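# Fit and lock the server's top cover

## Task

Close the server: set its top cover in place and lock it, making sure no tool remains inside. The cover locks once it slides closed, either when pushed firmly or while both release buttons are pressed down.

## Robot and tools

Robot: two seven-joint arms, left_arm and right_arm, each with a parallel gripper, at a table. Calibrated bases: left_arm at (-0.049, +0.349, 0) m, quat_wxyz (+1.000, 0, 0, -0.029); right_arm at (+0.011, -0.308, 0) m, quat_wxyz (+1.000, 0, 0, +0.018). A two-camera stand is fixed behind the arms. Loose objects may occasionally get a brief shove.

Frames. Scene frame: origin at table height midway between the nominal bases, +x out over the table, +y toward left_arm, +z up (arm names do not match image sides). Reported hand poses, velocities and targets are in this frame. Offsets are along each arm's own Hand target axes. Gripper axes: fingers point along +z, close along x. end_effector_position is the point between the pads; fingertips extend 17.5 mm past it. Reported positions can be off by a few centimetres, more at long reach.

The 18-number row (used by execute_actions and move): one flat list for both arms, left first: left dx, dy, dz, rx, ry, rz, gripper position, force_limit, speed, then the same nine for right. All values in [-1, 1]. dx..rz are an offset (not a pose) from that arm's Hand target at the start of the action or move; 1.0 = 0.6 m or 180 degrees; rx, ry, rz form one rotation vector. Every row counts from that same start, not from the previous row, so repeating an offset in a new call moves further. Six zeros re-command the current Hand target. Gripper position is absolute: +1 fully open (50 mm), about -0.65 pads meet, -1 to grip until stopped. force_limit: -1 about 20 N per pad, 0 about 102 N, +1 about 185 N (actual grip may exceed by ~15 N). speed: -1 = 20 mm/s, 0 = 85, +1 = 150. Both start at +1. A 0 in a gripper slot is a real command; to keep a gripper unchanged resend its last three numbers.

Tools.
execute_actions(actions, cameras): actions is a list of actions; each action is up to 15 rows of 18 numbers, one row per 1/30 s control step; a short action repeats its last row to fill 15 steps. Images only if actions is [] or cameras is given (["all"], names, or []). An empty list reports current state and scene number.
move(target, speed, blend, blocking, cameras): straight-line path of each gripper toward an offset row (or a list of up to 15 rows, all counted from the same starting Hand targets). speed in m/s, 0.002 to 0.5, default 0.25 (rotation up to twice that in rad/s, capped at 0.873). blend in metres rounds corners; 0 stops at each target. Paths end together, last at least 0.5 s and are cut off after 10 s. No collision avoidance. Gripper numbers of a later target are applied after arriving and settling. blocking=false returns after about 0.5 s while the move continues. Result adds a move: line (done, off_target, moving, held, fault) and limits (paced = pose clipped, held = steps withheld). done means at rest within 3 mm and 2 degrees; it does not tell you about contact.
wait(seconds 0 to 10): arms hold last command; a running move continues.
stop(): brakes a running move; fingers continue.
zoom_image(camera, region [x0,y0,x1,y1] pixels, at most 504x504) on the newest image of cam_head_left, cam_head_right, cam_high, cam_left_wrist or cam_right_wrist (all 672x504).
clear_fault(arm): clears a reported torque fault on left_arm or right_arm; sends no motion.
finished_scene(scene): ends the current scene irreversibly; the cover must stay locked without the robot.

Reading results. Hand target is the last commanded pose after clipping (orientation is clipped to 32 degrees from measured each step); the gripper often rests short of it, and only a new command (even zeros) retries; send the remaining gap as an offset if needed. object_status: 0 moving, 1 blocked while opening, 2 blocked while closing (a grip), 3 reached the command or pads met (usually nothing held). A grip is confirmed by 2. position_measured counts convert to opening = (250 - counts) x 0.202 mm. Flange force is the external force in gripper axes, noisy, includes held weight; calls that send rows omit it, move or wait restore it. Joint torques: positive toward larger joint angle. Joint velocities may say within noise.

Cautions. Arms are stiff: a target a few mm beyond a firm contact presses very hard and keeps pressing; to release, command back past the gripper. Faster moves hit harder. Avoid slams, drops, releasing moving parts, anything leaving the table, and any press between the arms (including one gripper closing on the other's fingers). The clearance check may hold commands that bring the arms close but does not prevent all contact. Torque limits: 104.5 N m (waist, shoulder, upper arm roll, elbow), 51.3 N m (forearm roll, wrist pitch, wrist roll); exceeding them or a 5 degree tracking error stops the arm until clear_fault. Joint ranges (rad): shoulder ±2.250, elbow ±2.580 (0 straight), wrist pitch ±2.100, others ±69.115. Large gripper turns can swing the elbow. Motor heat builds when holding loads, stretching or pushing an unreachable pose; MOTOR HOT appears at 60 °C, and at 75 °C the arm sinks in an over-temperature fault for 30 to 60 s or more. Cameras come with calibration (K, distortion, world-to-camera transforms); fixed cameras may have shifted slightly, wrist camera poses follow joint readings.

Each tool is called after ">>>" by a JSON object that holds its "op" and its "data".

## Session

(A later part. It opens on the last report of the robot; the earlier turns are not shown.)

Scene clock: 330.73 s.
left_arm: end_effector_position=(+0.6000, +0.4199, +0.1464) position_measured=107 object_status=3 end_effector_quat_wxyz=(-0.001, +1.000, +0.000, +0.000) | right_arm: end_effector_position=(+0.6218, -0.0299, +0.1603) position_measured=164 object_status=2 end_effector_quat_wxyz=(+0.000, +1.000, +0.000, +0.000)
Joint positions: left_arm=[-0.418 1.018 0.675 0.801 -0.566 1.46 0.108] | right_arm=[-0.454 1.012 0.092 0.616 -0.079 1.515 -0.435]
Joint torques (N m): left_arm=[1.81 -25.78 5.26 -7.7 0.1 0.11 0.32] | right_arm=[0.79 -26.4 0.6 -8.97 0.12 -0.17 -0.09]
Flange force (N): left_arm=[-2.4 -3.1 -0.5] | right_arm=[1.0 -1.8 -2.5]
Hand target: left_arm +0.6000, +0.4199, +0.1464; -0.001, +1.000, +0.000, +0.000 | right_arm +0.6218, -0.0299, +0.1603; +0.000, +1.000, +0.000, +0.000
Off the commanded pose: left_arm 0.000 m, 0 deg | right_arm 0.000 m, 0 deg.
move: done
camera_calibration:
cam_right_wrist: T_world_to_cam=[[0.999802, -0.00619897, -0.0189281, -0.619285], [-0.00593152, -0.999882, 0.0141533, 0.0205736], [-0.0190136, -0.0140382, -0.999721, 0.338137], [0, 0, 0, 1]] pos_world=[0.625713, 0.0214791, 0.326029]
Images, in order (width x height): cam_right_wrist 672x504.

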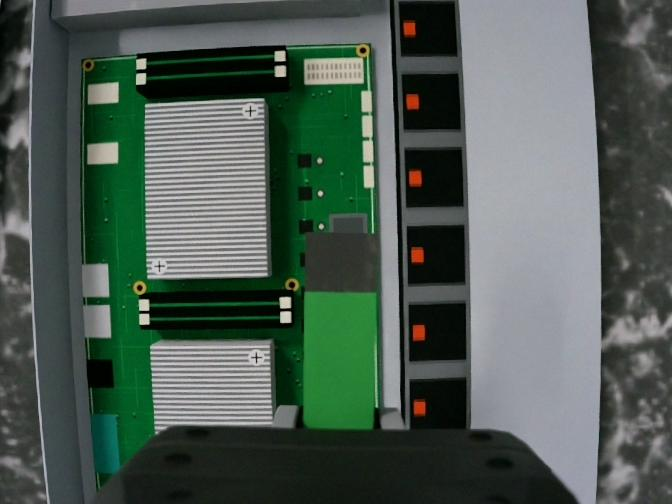

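>>> {"op": "move", "data": {"target": [[-0.4167,0.2667,0.01,0,0,0.52,-0.65,-1,-0.5,-0.0363,0.5833,0,0,0,0,-1,-0.5,-0.5],[-0.4167,0.2667,0.01,0,0,0.52,-0.65,-1,-0.5,-0.0363,0.5833,0.2238,0,0,0,-1,-0.5,-0.5],[-0.4167,0.2667,0.01,0,0,0.52,-0.65,-1,-0.5,-0.0363,0.5833,0.2238,0,0,0,0.3,-0.5,-0.5],[-0.4167,0.2667,0.01,0,0,0.52,-0.65,-1,-0.5,-0.0363,0.5833,0.0172,0,0,0,0.3,-0.5,-0.5]], "speed": [0.4,0.12,0.1,0.25], "cameras": ["all"]}}

Scene clock: 341.07 s.
left_arm: end_effector_position=(+0.3500, +0.2600, +0.1403) position_measured=249 object_status=3 end_effector_quat_wxyz=(+0.000, +0.684, -0.729, -0.001) | right_arm: end_effector_position=(+0.6001, -0.3799, +0.1497) position_measured=107 object_status=3 end_effector_quat_wxyz=(+0.000, +1.000, +0.000, +0.000)
Joint positions: left_arm=[-0.628 0.673 1.156 1.879 -0.707 1.075 -0.76] | right_arm=[0.073 0.782 0.089 1.128 -0.067 1.235 0.123]
Joint torques (N m): left_arm=[1.81 -13.64 6.79 -6.11 0.09 0.1 0.3] | right_arm=[0.84 -22.65 0.65 -8.3 0.13 -0.17 -0.08]
Flange force (N): left_arm=[-5.0 0.5 -0.8] | right_arm=[1.1 -1.3 -2.9]
Hand target: left_arm +0.3500, +0.2600, +0.1403; +0.000, +0.684, -0.729, -0.001 | right_arm +0.6001, -0.3799, +0.1496; +0.000, +1.000, +0.000, +0.000
Off the commanded pose: left_arm 0.000 m, 0 deg | right_arm 0.000 m, 0 deg.
move: done
camera_calibration:
cam_left_wrist: T_world_to_cam=[[-0.101167, -0.994716, 0.0174473, 0.293118], [-0.994806, 0.100946, -0.0131086, 0.387942], [0.0112781, -0.0186829, -0.999762, 0.30875], [0, 0, 0, 1]] pos_world=[0.412099, 0.258177, 0.308648]
cam_right_wrist: T_world_to_cam=[[0.999802, -0.00609899, -0.0189291, -0.599927], [-0.00583153, -0.999883, 0.0141528, -0.329324], [-0.0190132, -0.0140396, -0.999721, 0.322215], [0, 0, 0, 1]] pos_world=[0.604014, -0.32842, 0.315429]

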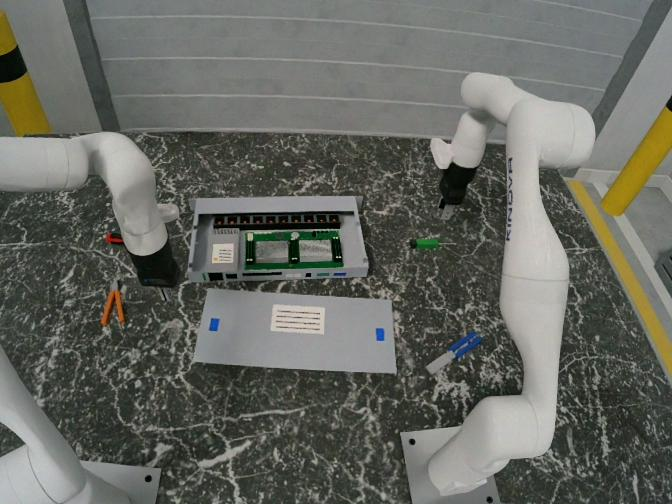

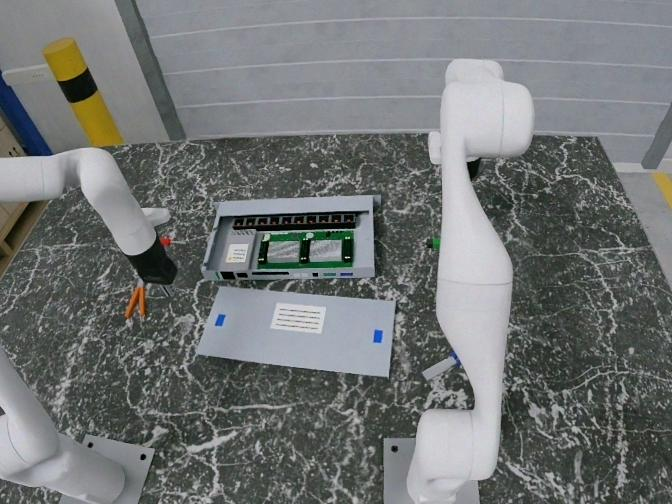

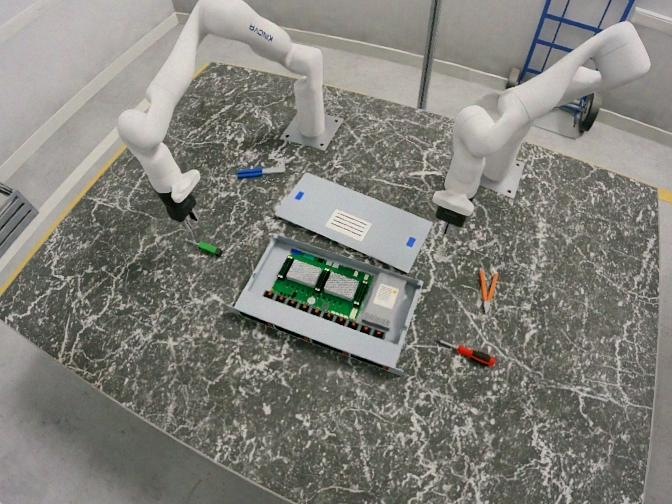

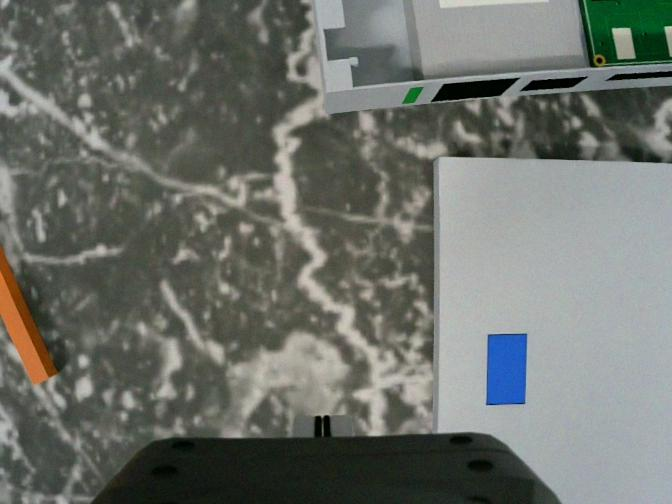

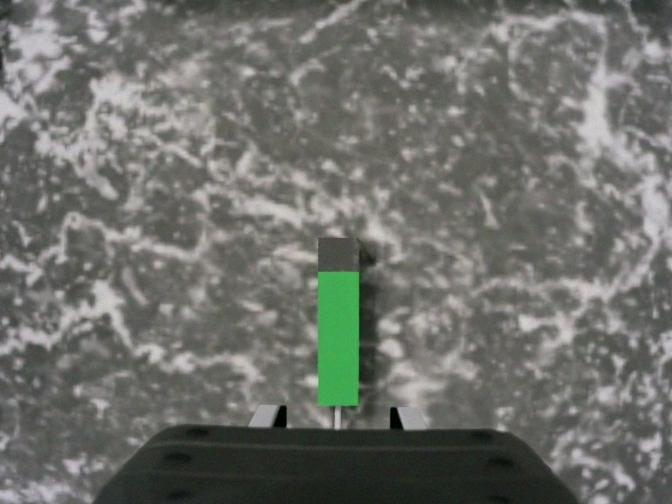

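>>> {"op": "zoom_image", "data": {"camera": "cam_left_wrist", "region": [290, 0, 440, 120]}}

>>> {"op": "zoom_image", "data": {"camera": "cam_head_left", "region": [180, 185, 250, 290]}}

>>> {"op": "zoom_image", "data": {"camera": "cam_high", "region": [220, 220, 440, 380]}}

>>> {"op": "zoom_image", "data": {"camera": "cam_head_right", "region": [300, 185, 400, 290]}}

Scaled by 3.360.

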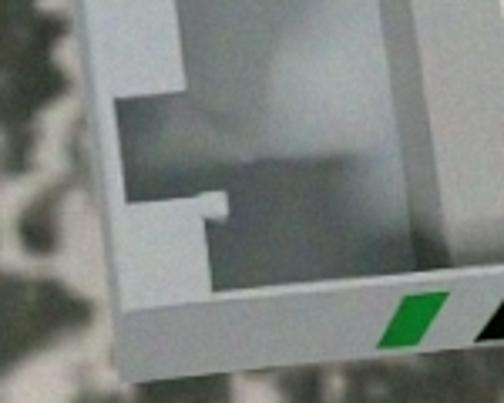

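Scaled by 4.800 from the camera's 672x504 image, which has a finer 960x720 frame.

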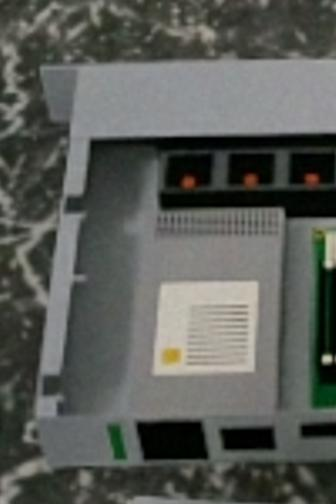

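Scaled by 2.291 from the camera's 672x504 image, which has a finer 960x720 frame.

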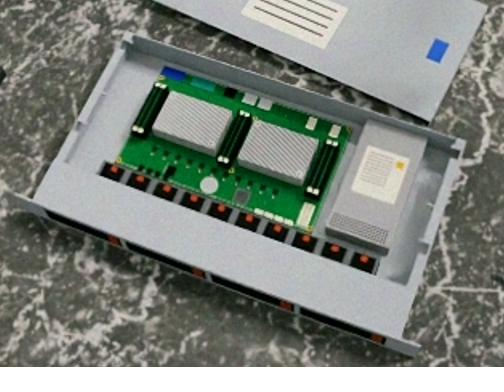

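Scaled by 4.800 from the camera's 672x504 image, which has a finer 960x720 frame.

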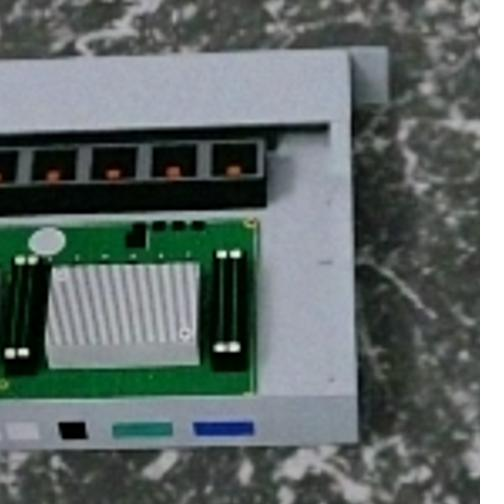

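>>> {"op": "move", "data": {"target": [0,0,0,0,0,0,-0.65,-1,-0.5,-0.4333,-0.1167,0.016,0,0,0.5278,-0.65,-1,-0.5], "speed": 0.35, "cameras": ["cam_right_wrist"]}}

Scene clock: 369.07 s.
left_arm: end_effector_position=(+0.3500, +0.2600, +0.1403) position_measured=249 object_status=3 end_effector_quat_wxyz=(+0.000, +0.684, -0.729, -0.001) | right_arm: end_effector_position=(+0.3401, -0.3100, +0.1401) position_measured=249 object_status=3 end_effector_quat_wxyz=(+0.000, -0.676, +0.737, +0.000)
Joint positions: left_arm=[-0.628 0.673 1.156 1.879 -0.707 1.075 -0.76] | right_arm=[-0.441 0.276 0.503 2.113 -0.186 0.794 -1.517]
Joint torques (N m): left_arm=[1.82 -13.71 6.83 -6.14 0.07 0.1 0.24] | right_arm=[0.73 -9.93 1 -6.01 0.25 -0.22 -0.06]
Flange force (N): left_arm=[-5.0 0.5 -0.6] | right_arm=[-1.7 0.9 -5.0]
Hand target: left_arm +0.3500, +0.2600, +0.1403; +0.000, +0.684, -0.729, -0.001 | right_arm +0.3401, -0.3100, +0.1401; +0.000, -0.676, +0.737, +0.000
Off the commanded pose: left_arm 0.000 m, 0 deg | right_arm 0.000 m, 0 deg.
move: done
camera_calibration:
cam_right_wrist: T_world_to_cam=[[-0.093335, -0.995435, -0.0199519, -0.274462], [-0.99555, 0.0930468, 0.014915, 0.414448], [-0.0129905, 0.0212552, -0.99969, 0.317484], [0, 0, 0, 1]] pos_world=[0.391111, -0.31852, 0.305728]
Images, in order (width x height): cam_right_wrist 672x504.

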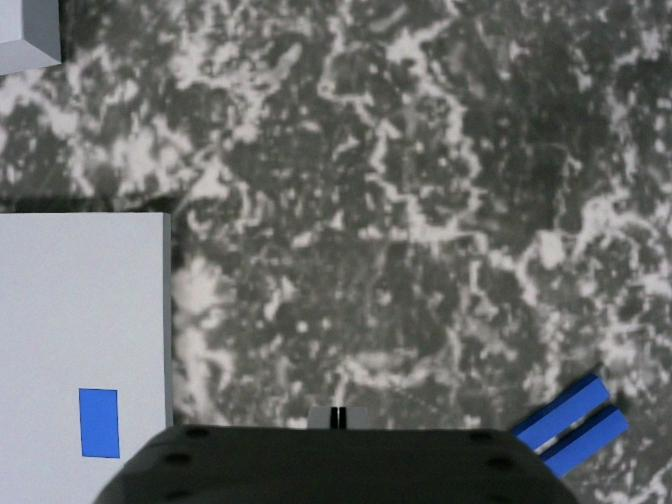

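>>> {"op": "move", "data": {"target": [0.0403,-0.0226,0.1988,0,0,0.0083,-0.65,-1,-0.5,-0.0833,0.0424,0.1985,0,0,0,-0.65,-1,-0.5], "speed": 0.1, "cameras": ["cam_left_wrist","cam_right_wrist"]}}

Scene clock: 391.00 s.
left_arm: end_effector_position=(+0.3619, +0.2351, +0.0210) position_measured=249 object_status=3 end_effector_quat_wxyz=(+0.000, +0.675, -0.738, -0.001) | right_arm: end_effector_position=(+0.3191, -0.2579, +0.0210) position_measured=249 object_status=3 end_effector_quat_wxyz=(+0.000, -0.676, +0.737, +0.000)
Joint positions: left_arm=[-0.422 0.882 0.924 1.937 -0.965 0.848 -0.562] | right_arm=[-0.418 0.541 0.283 2.299 -0.436 0.35 -1.453]
Joint torques (N m): left_arm=[1.85 -16.57 7.19 -3.79 0.09 0.15 0.28] | right_arm=[0.8 -12.08 1.16 -2.22 0.17 -0.19 -0.11]
Flange force (N): left_arm=[-5.0 -0.1 -0.3] | right_arm=[-3.1 -0.8 -6.6]
Hand target: left_arm +0.3619, +0.2351, +0.0210; +0.000, -0.675, +0.738, +0.001 | right_arm +0.3191, -0.2578, +0.0210; +0.000, -0.676, +0.737, +0.000
Off the commanded pose: left_arm 0.000 m, 0 deg | right_arm 0.000 m, 0 deg.
move: done
camera_calibration:
cam_left_wrist: T_world_to_cam=[[-0.127004, -0.991748, 0.0174801, 0.280342], [-0.991844, 0.126785, -0.0131067, 0.393598], [0.0107824, -0.0190021, -0.999761, 0.189135], [0, 0, 0, 1]] pos_world=[0.423953, 0.23172, 0.189348]
cam_right_wrist: T_world_to_cam=[[-0.093335, -0.995435, -0.0199519, -0.226936], [-0.99555, 0.0930468, 0.014915, 0.39047], [-0.0129905, 0.0212552, -0.99969, 0.197041], [0, 0, 0, 1]] pos_world=[0.370111, -0.26642, 0.186628]
Images, in order (width x height): cam_left_wrist 672x504, cam_right_wrist 672x504.

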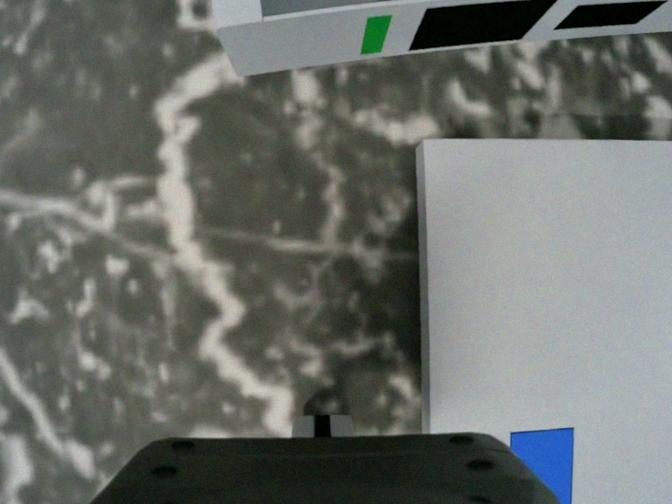

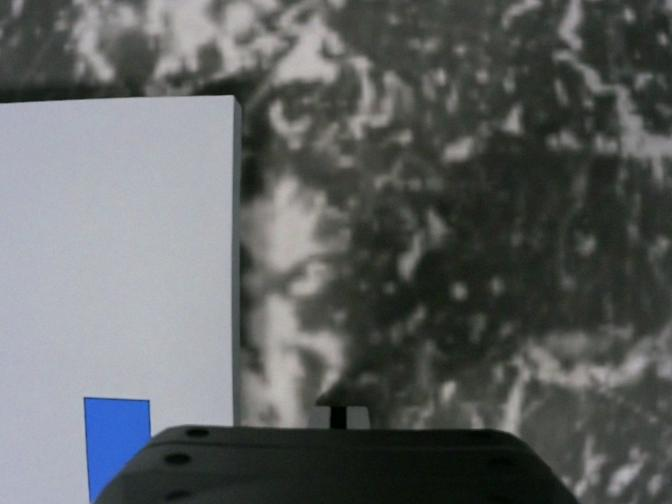

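>>> {"op": "move", "data": {"target": [0.0267,0,0,0,0,0,-0.65,-1,-0.5,-0.03,0,0,0,0,0,-0.65,-1,-0.5], "speed": 0.04, "cameras": ["cam_left_wrist","cam_right_wrist"]}}

Scene clock: 398.13 s.
left_arm: end_effector_position=(+0.3605, +0.2192, +0.0210) position_measured=249 object_status=3 end_effector_quat_wxyz=(+0.000, +0.675, -0.738, -0.001) | right_arm: end_effector_position=(+0.3207, -0.2399, +0.0210) position_measured=249 object_status=3 end_effector_quat_wxyz=(+0.000, -0.676, +0.737, +0.000)
Joint positions: left_arm=[-0.382 0.885 0.922 1.926 -0.961 0.852 -0.533] | right_arm=[-0.479 0.548 0.294 2.284 -0.443 0.362 -1.501]
Joint torques (N m): left_arm=[1.86 -16.6 7.26 -3.83 0.14 0.1 0.29] | right_arm=[0.84 -12.32 1.2 -2.38 0.21 -0.22 -0.08]
Flange force (N): left_arm=[-5.1 -0.1 -0.3] | right_arm=[-3.3 -0.5 -6.5]
Hand target: left_arm +0.3605, +0.2192, +0.0210; +0.000, -0.675, +0.738, +0.001 | right_arm +0.3207, -0.2399, +0.0210; +0.000, -0.676, +0.737, +0.000
Off the commanded pose: left_arm 0.000 m, 0 deg | right_arm 0.000 m, 0 deg.
move: done
camera_calibration:
cam_left_wrist: T_world_to_cam=[[-0.127003, -0.99175, 0.017381, 0.264315], [-0.991844, 0.126786, -0.0130941, 0.394236], [0.0107824, -0.0189022, -0.999763, 0.188825], [0, 0, 0, 1]] pos_world=[0.422553, 0.21572, 0.189348]
cam_right_wrist: T_world_to_cam=[[-0.0933356, -0.995435, -0.0199519, -0.208968], [-0.99555, 0.0930474, 0.014915, 0.390397], [-0.0129905, 0.0212552, -0.99969, 0.196681], [0, 0, 0, 1]] pos_world=[0.371711, -0.24852, 0.186628]
Images, in order (width x height): cam_left_wrist 672x504, cam_right_wrist 672x504.

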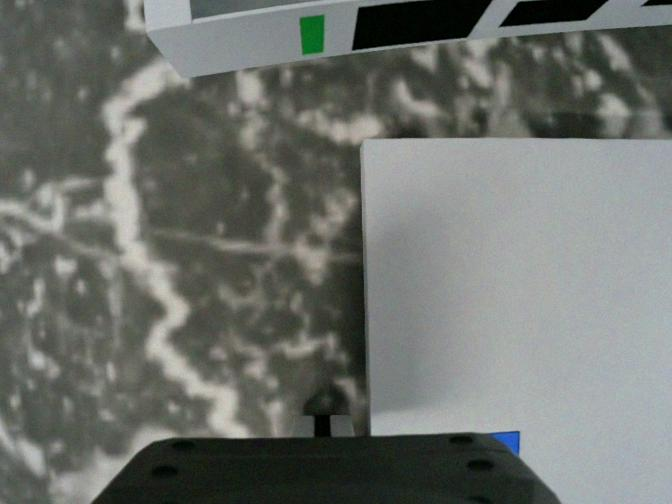

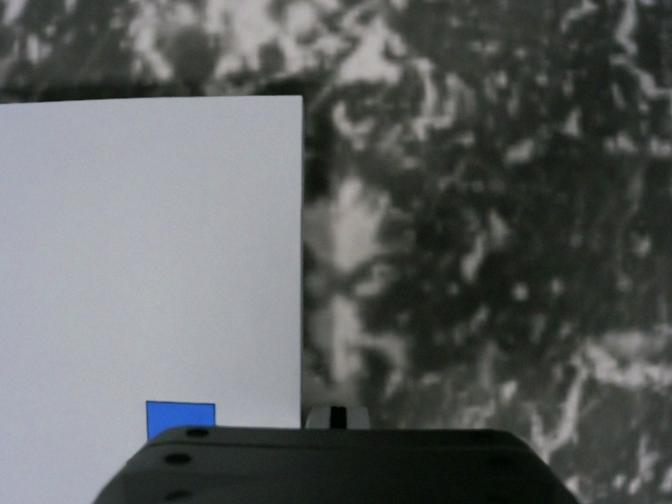

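>>> {"op": "move", "data": {"target": [0.0065,0,0,0,0,0,-0.65,-1,-0.5,-0.0025,0,0,0,0,0,-0.65,-1,-0.5], "speed": 0.02}}

>>> {"op": "move", "data": {"target": [0.0017,0,0,0,0,0,-0.65,-1,-0.5,-0.0017,0,0,0,0,0,-0.65,-1,-0.5], "speed": 0.02}}

>>> {"op": "move", "data": {"target": [0.0017,0,0,0,0,0,-0.65,-1,-0.5,-0.0017,0,0,0,0,0,-0.65,-1,-0.5], "speed": 0.02, "cameras": ["cam_left_wrist","cam_right_wrist"]}}

Scene clock: 403.67 s.
left_arm: end_effector_position=(+0.3602, +0.2153, +0.0210) position_measured=249 object_status=3 end_effector_quat_wxyz=(+0.000, +0.675, -0.738, -0.001) | right_arm: end_effector_position=(+0.3208, -0.2384, +0.0210) position_measured=249 object_status=3 end_effector_quat_wxyz=(+0.000, -0.676, +0.737, +0.000)
Joint positions: left_arm=[-0.372 0.886 0.921 1.923 -0.96 0.854 -0.526] | right_arm=[-0.484 0.548 0.295 2.282 -0.444 0.363 -1.505]
Joint torques (N m): left_arm=[1.9 -16.72 7.29 -3.88 0.1 0.13 0.3] | right_arm=[0.83 -12.36 1.21 -2.4 0.21 -0.23 -0.04]
Flange force (N): left_arm=[-5.2 -0.2 -0.2] | right_arm=[-3.3 -0.5 -6.5]
Hand target: left_arm +0.3602, +0.2153, +0.0210; +0.000, -0.675, +0.738, +0.001 | right_arm +0.3208, -0.2384, +0.0210; +0.000, -0.676, +0.737, +0.000
Off the commanded pose: left_arm 0.000 m, 0 deg | right_arm 0.000 m, 0 deg.
move: done

Scene clock: 404.37 s.
left_arm: end_effector_position=(+0.3601, +0.2143, +0.0210) position_measured=249 object_status=3 end_effector_quat_wxyz=(+0.000, +0.675, -0.738, -0.001) | right_arm: end_effector_position=(+0.3209, -0.2374, +0.0210) position_measured=249 object_status=3 end_effector_quat_wxyz=(+0.000, -0.676, +0.737, +0.000)
Joint positions: left_arm=[-0.369 0.886 0.921 1.923 -0.96 0.854 -0.524] | right_arm=[-0.487 0.548 0.296 2.281 -0.444 0.363 -1.508]
Joint torques (N m): left_arm=[4 -15.42 9.23 -3.66 0.7 -1.32 0.26] | right_arm=[-1.45 -12.66 -1.76 -4.02 -0.84 -0.17 -0.16]
Flange force (N): left_arm=[-9.9 -0.7 -2.4] | right_arm=[4.6 -0.5 -10.0]
Hand target: left_arm +0.3601, +0.2143, +0.0210; +0.000, -0.675, +0.738, +0.001 | right_arm +0.3209, -0.2374, +0.0210; +0.000, -0.676, +0.737, +0.000
Off the commanded pose: left_arm 0.000 m, 0 deg | right_arm 0.000 m, 0 deg.
move: done

Scene clock: 405.07 s.
left_arm: end_effector_position=(+0.3600, +0.2134, +0.0210) position_measured=249 object_status=3 end_effector_quat_wxyz=(+0.000, +0.675, -0.738, -0.001) | right_arm: end_effector_position=(+0.3210, -0.2364, +0.0210) position_measured=249 object_status=3 end_effector_quat_wxyz=(+0.000, -0.676, +0.737, +0.000)
Joint positions: left_arm=[-0.367 0.886 0.921 1.922 -0.959 0.854 -0.522] | right_arm=[-0.491 0.549 0.296 2.28 -0.444 0.364 -1.511]
Joint torques (N m): left_arm=[10.72 -11.78 15.67 -3.43 2.65 -5.84 0.06] | right_arm=[-6.67 -13.4 -8.77 -7.86 -3.22 -0.03 -0.36]
Flange force (N): left_arm=[-25.4 -1.0 -7.3] | right_arm=[22.4 -0.2 -18.3]
Hand target: left_arm +0.3600, +0.2133, +0.0210; +0.000, -0.675, +0.738, +0.001 | right_arm +0.3210, -0.2364, +0.0210; +0.000, -0.676, +0.737, +0.000
Off the commanded pose: left_arm 0.000 m, 0 deg | right_arm 0.000 m, 0 deg.
move: done
camera_calibration:
cam_left_wrist: T_world_to_cam=[[-0.126903, -0.991764, 0.017295, 0.258478], [-0.991858, 0.126688, -0.01298, 0.394478], [0.010682, -0.0188014, -0.999766, 0.188642], [0, 0, 0, 1]] pos_world=[0.422053, 0.209921, 0.189248]
cam_right_wrist: T_world_to_cam=[[-0.0934339, -0.995428, -0.0198513, -0.205434], [-0.995541, 0.0931472, 0.0149063, 0.390391], [-0.012989, 0.0211555, -0.999692, 0.196687], [0, 0, 0, 1]] pos_world=[0.37201, -0.245019, 0.186729]
Images, in order (width x height): cam_left_wrist 672x504, cam_right_wrist 672x504.

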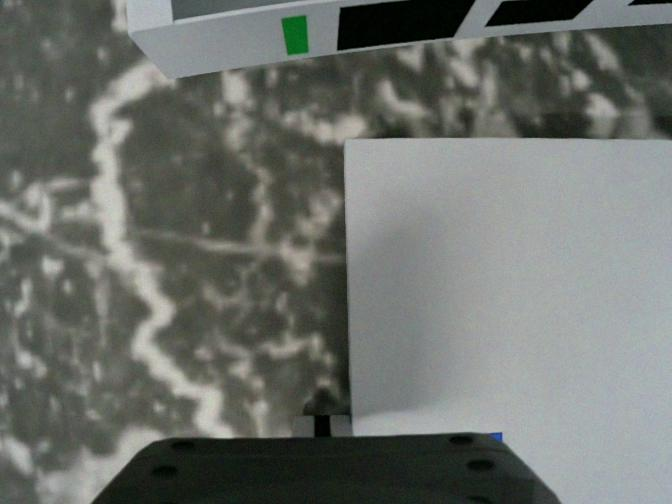

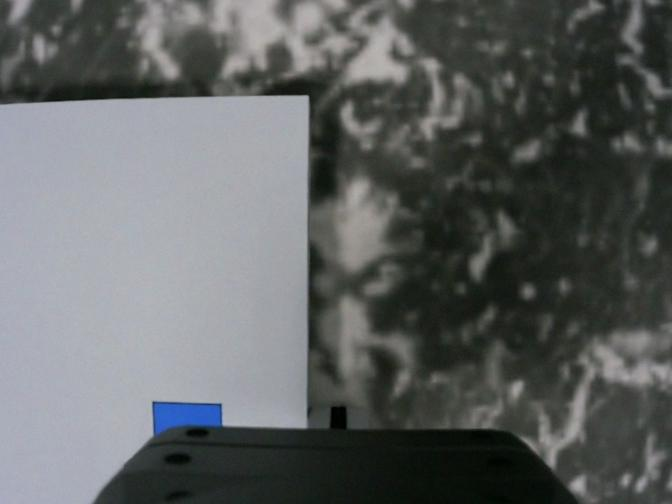

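>>> {"op": "move", "data": {"target": [[0.0012,0,0,0,0,0,-0.65,-1,-0.5,-0.0012,0,0,0,0,0,-0.65,-1,-0.5],[0.0012,0,-0.0167,0,0,0,-0.65,-1,-0.5,-0.0012,0,-0.0167,0,0,0,-0.65,-1,-0.5]], "speed": 0.02, "cameras": ["all"]}}

Scene clock: 410.97 s.
left_arm: end_effector_position=(+0.3599, +0.2125, +0.0310) position_measured=249 object_status=3 end_effector_quat_wxyz=(+0.000, +0.675, -0.738, -0.001) | right_arm: end_effector_position=(+0.3211, -0.2357, +0.0310) position_measured=249 object_status=3 end_effector_quat_wxyz=(+0.000, -0.676, +0.737, +0.000)
Joint positions: left_arm=[-0.375 0.87 0.94 1.916 -0.937 0.875 -0.537] | right_arm=[-0.516 0.523 0.326 2.273 -0.425 0.401 -1.53]
Joint torques (N m): left_arm=[16.42 -14.02 23.93 -5.27 4.64 -9.3 -0.08] | right_arm=[-8.69 -18.82 -10.54 -11.8 -4.65 -0.31 -0.47]
Flange force (N): left_arm=[-38.2 -2.2 4.7] | right_arm=[29.9 1.0 -4.4]
Hand target: left_arm +0.3599, +0.2125, +0.0310; +0.000, -0.675, +0.738, +0.001 | right_arm +0.3211, -0.2357, +0.0310; +0.000, -0.676, +0.737, +0.000
Off the commanded pose: left_arm 0.000 m, 0 deg | right_arm 0.000 m, 0 deg.
move: done
camera_calibration:
cam_left_wrist: T_world_to_cam=[[-0.127003, -0.99175, 0.017381, 0.257519], [-0.991844, 0.126786, -0.0130941, 0.394608], [0.0107824, -0.0189022, -0.999763, 0.198704], [0, 0, 0, 1]] pos_world=[0.421953, 0.20912, 0.199348]
cam_right_wrist: T_world_to_cam=[[-0.093335, -0.995435, -0.0199519, -0.204548], [-0.99555, 0.0930468, 0.014915, 0.390254], [-0.0129905, 0.0212552, -0.99969, 0.206694], [0, 0, 0, 1]] pos_world=[0.372111, -0.24432, 0.196728]

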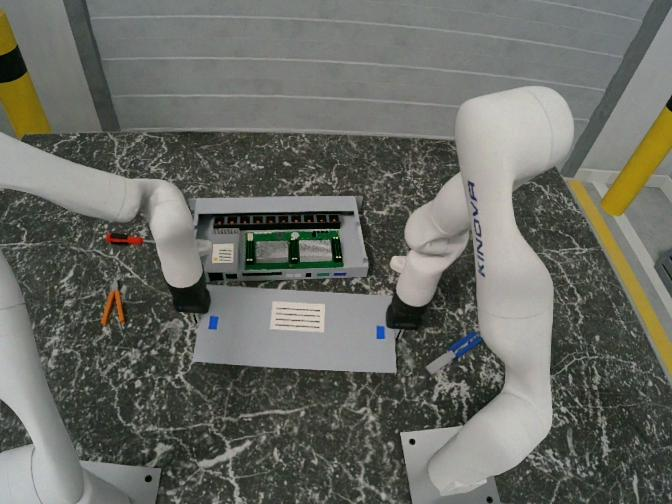

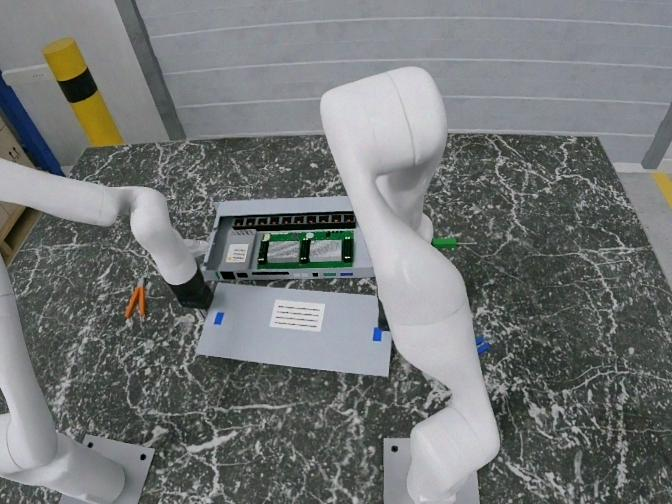

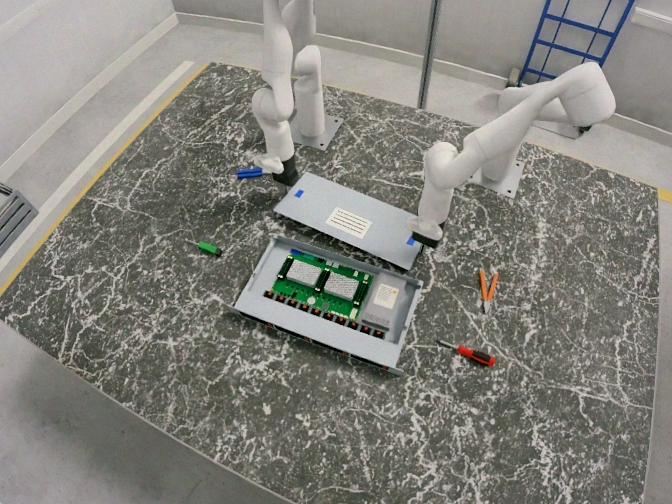

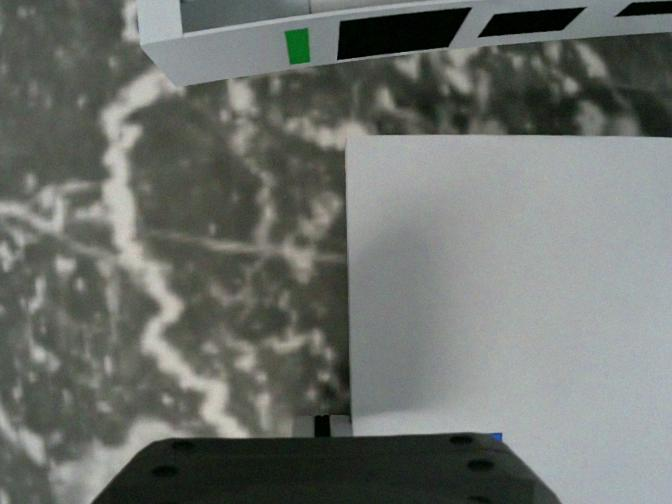

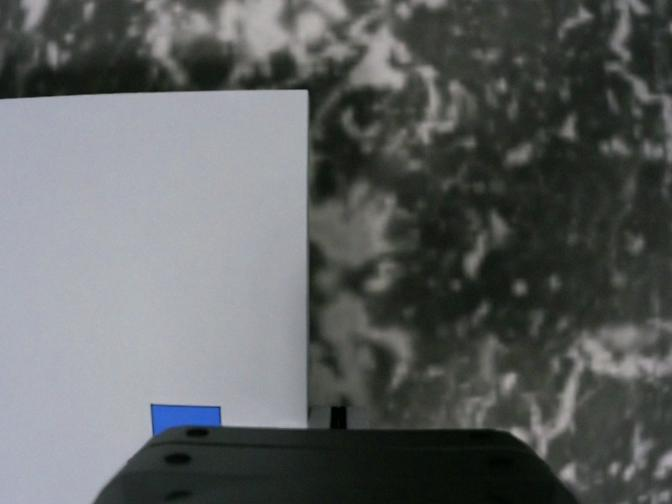

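>>> {"op": "zoom_image", "data": {"camera": "cam_high", "region": [250, 150, 450, 290]}}

>>> {"op": "zoom_image", "data": {"camera": "cam_head_left", "region": [170, 270, 430, 400]}}

Scaled by 2.520 from the camera's 672x504 image, which has a finer 960x720 frame.

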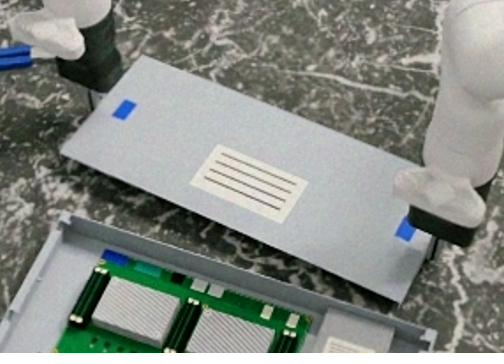

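Scaled by 1.938 from the camera's 672x504 image, which has a finer 960x720 frame.

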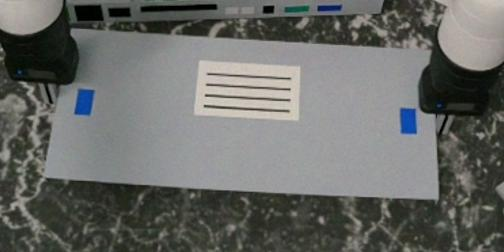

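>>> {"op": "move", "data": {"target": [[0,0,-0.09,0,0,0,-0.65,-1,-0.5,0,0,-0.09,0,0,0,-0.65,-1,-0.5],[-0.0455,-0.1403,-0.09,0,0,-0.0206,-0.65,-1,-0.5,-0.0475,-0.1888,-0.09,0,0,-0.0206,-0.65,-1,-0.5],[-0.0901,-0.2807,-0.09,0,0,-0.0411,-0.65,-1,-0.5,-0.0963,-0.3773,-0.09,0,0,-0.0411,-0.65,-1,-0.5]], "speed": [0.05,0.08,0.08], "blend": [0,0.01,0], "cameras": ["all"]}}

Scene clock: 447.33 s.
left_arm: end_effector_position=(+0.5325, +0.2513, +0.0850) position_measured=249 object_status=3 end_effector_quat_wxyz=(+0.000, +0.721, -0.693, -0.001) | right_arm: end_effector_position=(+0.5516, -0.1978, +0.0851) position_measured=249 object_status=3 end_effector_quat_wxyz=(+0.000, +0.722, -0.692, +0.000)
Joint positions: left_arm=[-0.353 1.027 0.959 1.249 -0.827 1.264 -0.873] | right_arm=[-0.425 0.79 0.389 1.41 -0.326 1.005 -1.529]
Joint torques (N m): left_arm=[17.2 -23.02 21.6 -4.67 6.48 -5.15 0.02] | right_arm=[-12.8 -25.44 -10.34 -12.09 -7.53 -0.21 -0.39]
Flange force (N): left_arm=[-29.6 -0.5 3.5] | right_arm=[24.2 1.2 0.7]
Hand target: left_arm +0.5325, +0.2513, +0.0850; +0.000, +0.721, -0.693, -0.001 | right_arm +0.5516, -0.1978, +0.0851; +0.000, +0.722, -0.692, +0.000
Off the commanded pose: left_arm 0.000 m, 0 deg | right_arm 0.000 m, 0 deg.
move: done
camera_calibration:
cam_left_wrist: T_world_to_cam=[[0.00173059, -0.999848, 0.0173671, 0.250415], [-0.99991, -0.00196133, -0.0132779, 0.598255], [0.01331, -0.0173426, -0.999761, 0.249814], [0, 0, 0, 1]] pos_world=[0.594443, 0.255882, 0.253349]
cam_right_wrist: T_world_to_cam=[[0.035595, -0.999167, -0.0199539, -0.216094], [-0.999246, -0.0358937, 0.0148202, 0.591925], [-0.0155241, 0.0194113, -0.999691, 0.263894], [0, 0, 0, 1]] pos_world=[0.603267, -0.19979, 0.250728]

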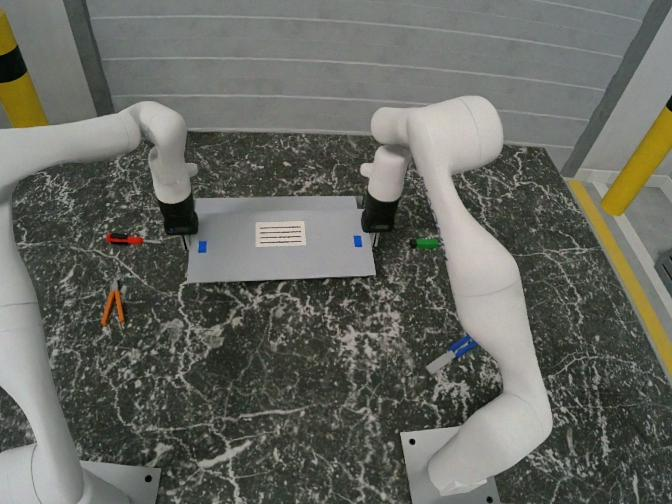

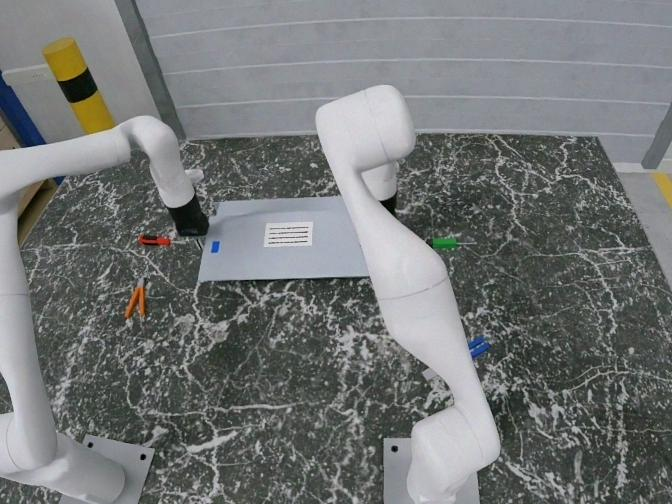

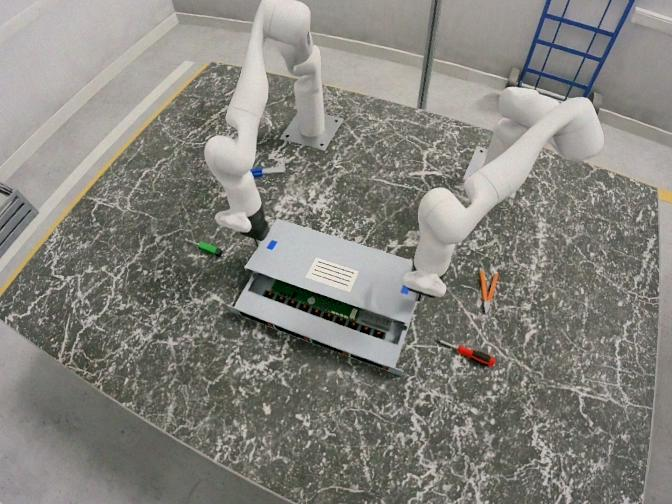

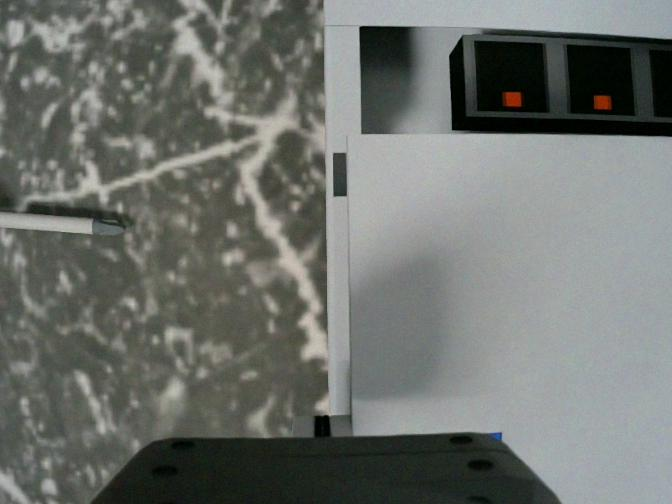

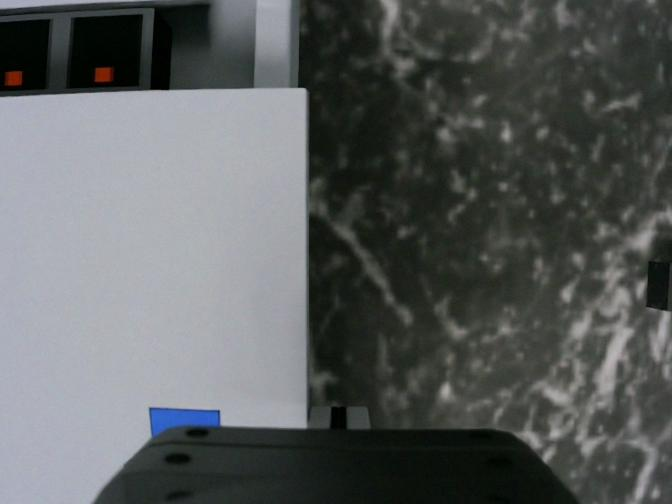

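>>> {"op": "zoom_image", "data": {"camera": "cam_left_wrist", "region": [310, 0, 490, 220]}}

>>> {"op": "zoom_image", "data": {"camera": "cam_right_wrist", "region": [140, 0, 340, 130]}}

>>> {"op": "zoom_image", "data": {"camera": "cam_high", "region": [220, 200, 440, 380]}}

>>> {"op": "zoom_image", "data": {"camera": "cam_left_wrist", "region": [480, 0, 672, 160]}}

Scaled by 2.291.

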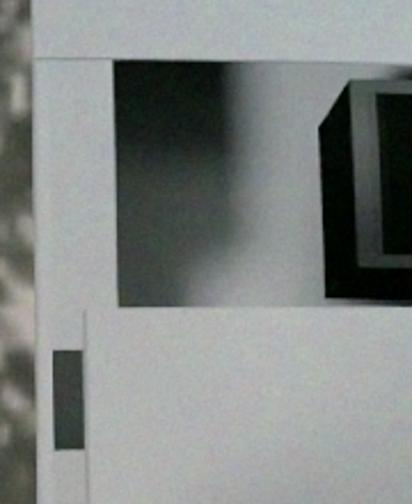

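Scaled by 2.520.

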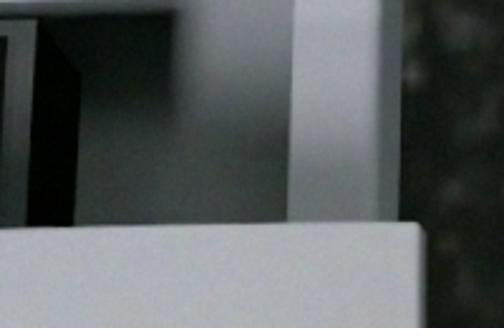

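Scaled by 2.291 from the camera's 672x504 image, which has a finer 960x720 frame.

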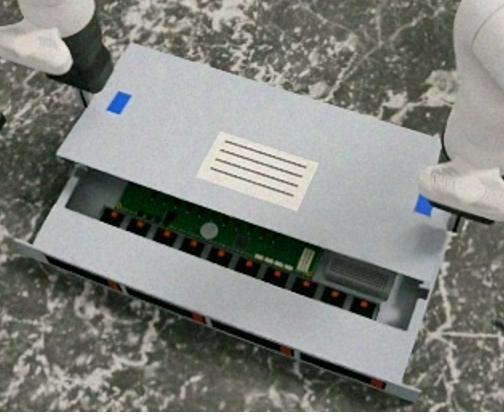

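Scaled by 2.625.

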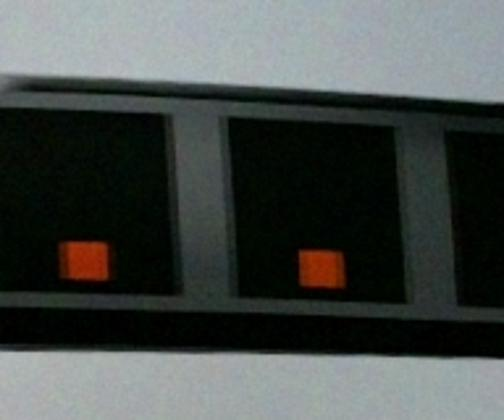

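>>> {"op": "zoom_image", "data": {"camera": "cam_high", "region": [235, 245, 305, 305]}}

>>> {"op": "zoom_image", "data": {"camera": "cam_high", "region": [360, 280, 440, 350]}}

Scaled by 7.200 from the camera's 672x504 image, which has a finer 960x720 frame.

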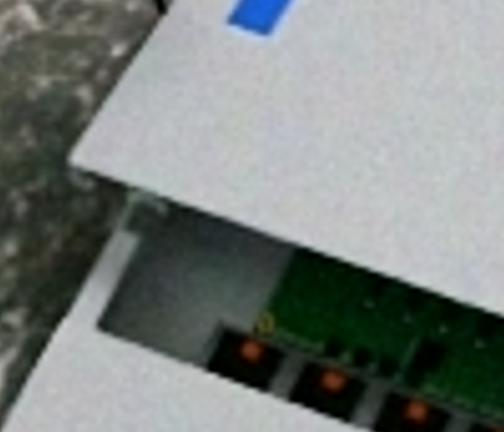

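Scaled by 6.300 from the camera's 672x504 image, which has a finer 960x720 frame.

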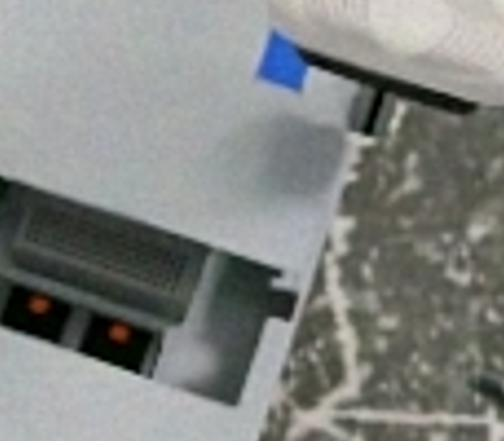

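>>> {"op": "move", "data": {"target": [-0.0063,-0.0248,0.02,0,0,0.0047,-0.65,-1,-0.5,-0.0077,-0.0142,0.02,0,0,0.0047,-0.65,-1,-0.5], "speed": 0.05, "cameras": ["cam_left_wrist","cam_right_wrist","cam_high"]}}

>>> {"op": "zoom_image", "data": {"camera": "cam_left_wrist", "region": [300, 0, 440, 160]}}

>>> {"op": "zoom_image", "data": {"camera": "cam_right_wrist", "region": [200, 0, 340, 160]}}

Scene clock: 495.50 s.
left_arm: end_effector_position=(+0.5472, +0.2557, +0.0730) position_measured=249 object_status=3 end_effector_quat_wxyz=(+0.000, +0.716, -0.698, -0.001) | right_arm: end_effector_position=(+0.5599, -0.1928, +0.0731) position_measured=249 object_status=3 end_effector_quat_wxyz=(+0.000, +0.717, -0.697, +0.000)
Joint positions: left_arm=[-0.341 1.067 0.95 1.195 -0.842 1.271 -0.915] | right_arm=[-0.424 0.824 0.387 1.382 -0.337 0.999 -1.546]
Joint torques (N m): left_arm=[19.38 -23.38 23.18 -3.69 7.45 -5.46 -0.06] | right_arm=[-14.55 -26.33 -11.77 -12.81 -8.24 -0.43 -0.41]
Flange force (N): left_arm=[-32.4 -0.2 3.4] | right_arm=[27.1 1.1 0.4]
Hand target: left_arm +0.5472, +0.2557, +0.0730; +0.000, +0.716, -0.698, -0.001 | right_arm +0.5599, -0.1928, +0.0731; +0.000, +0.717, -0.697, +0.000
Off the commanded pose: left_arm 0.000 m, 0 deg | right_arm 0.000 m, 0 deg.
move: done
camera_calibration:
cam_left_wrist: T_world_to_cam=[[-0.013072, -0.999765, 0.0172905, 0.263026], [-0.99983, 0.0128445, -0.0132077, 0.608937], [0.0129825, -0.0174603, -0.999763, 0.23791], [0, 0, 0, 1]] pos_world=[0.609183, 0.259297, 0.241349]
cam_right_wrist: T_world_to_cam=[[0.020882, -0.999582, -0.020001, -0.203442], [-0.999666, -0.02118, 0.0148013, 0.60372], [-0.0152187, 0.0196852, -0.99969, 0.25191], [0, 0, 0, 1]] pos_world=[0.6116, -0.195529, 0.238828]
Images, in order (width x height): cam_high 672x504, cam_left_wrist 672x504, cam_right_wrist 672x504.

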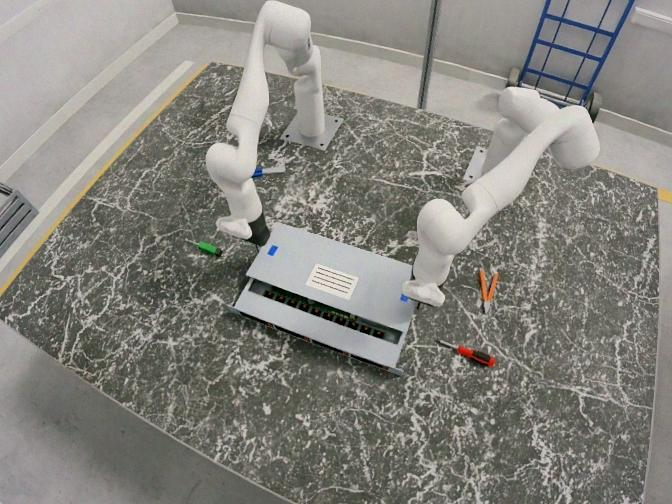

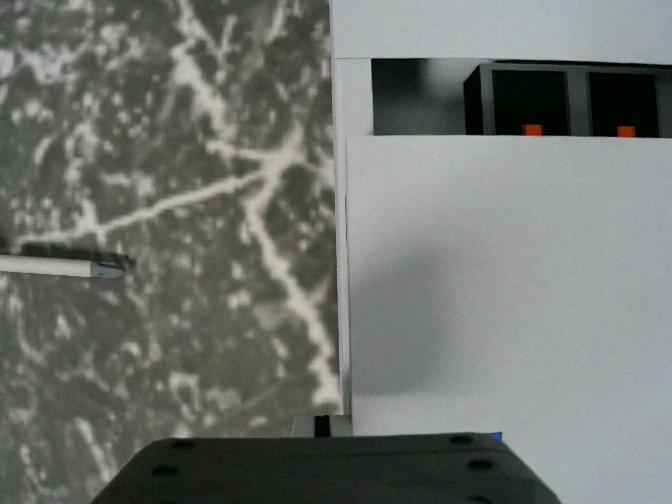

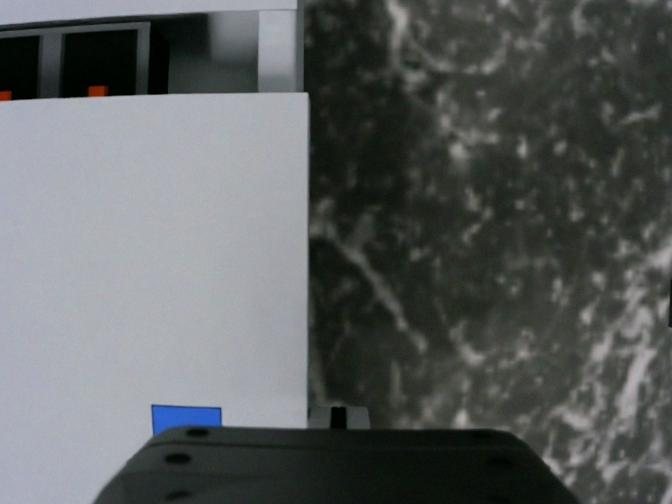

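Scaled by 3.150.

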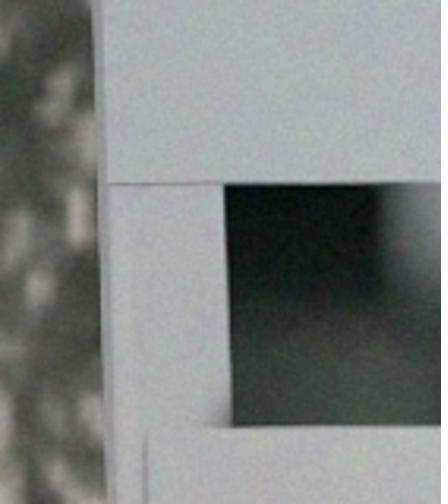

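Scaled by 3.150.

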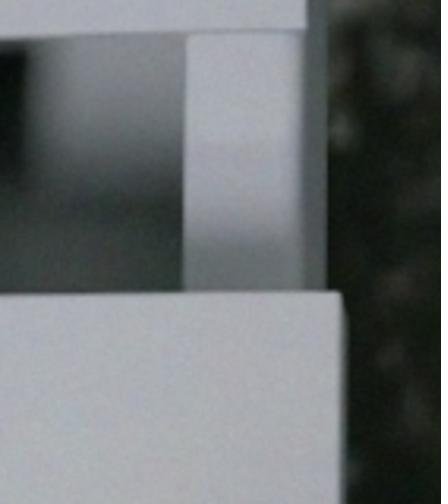

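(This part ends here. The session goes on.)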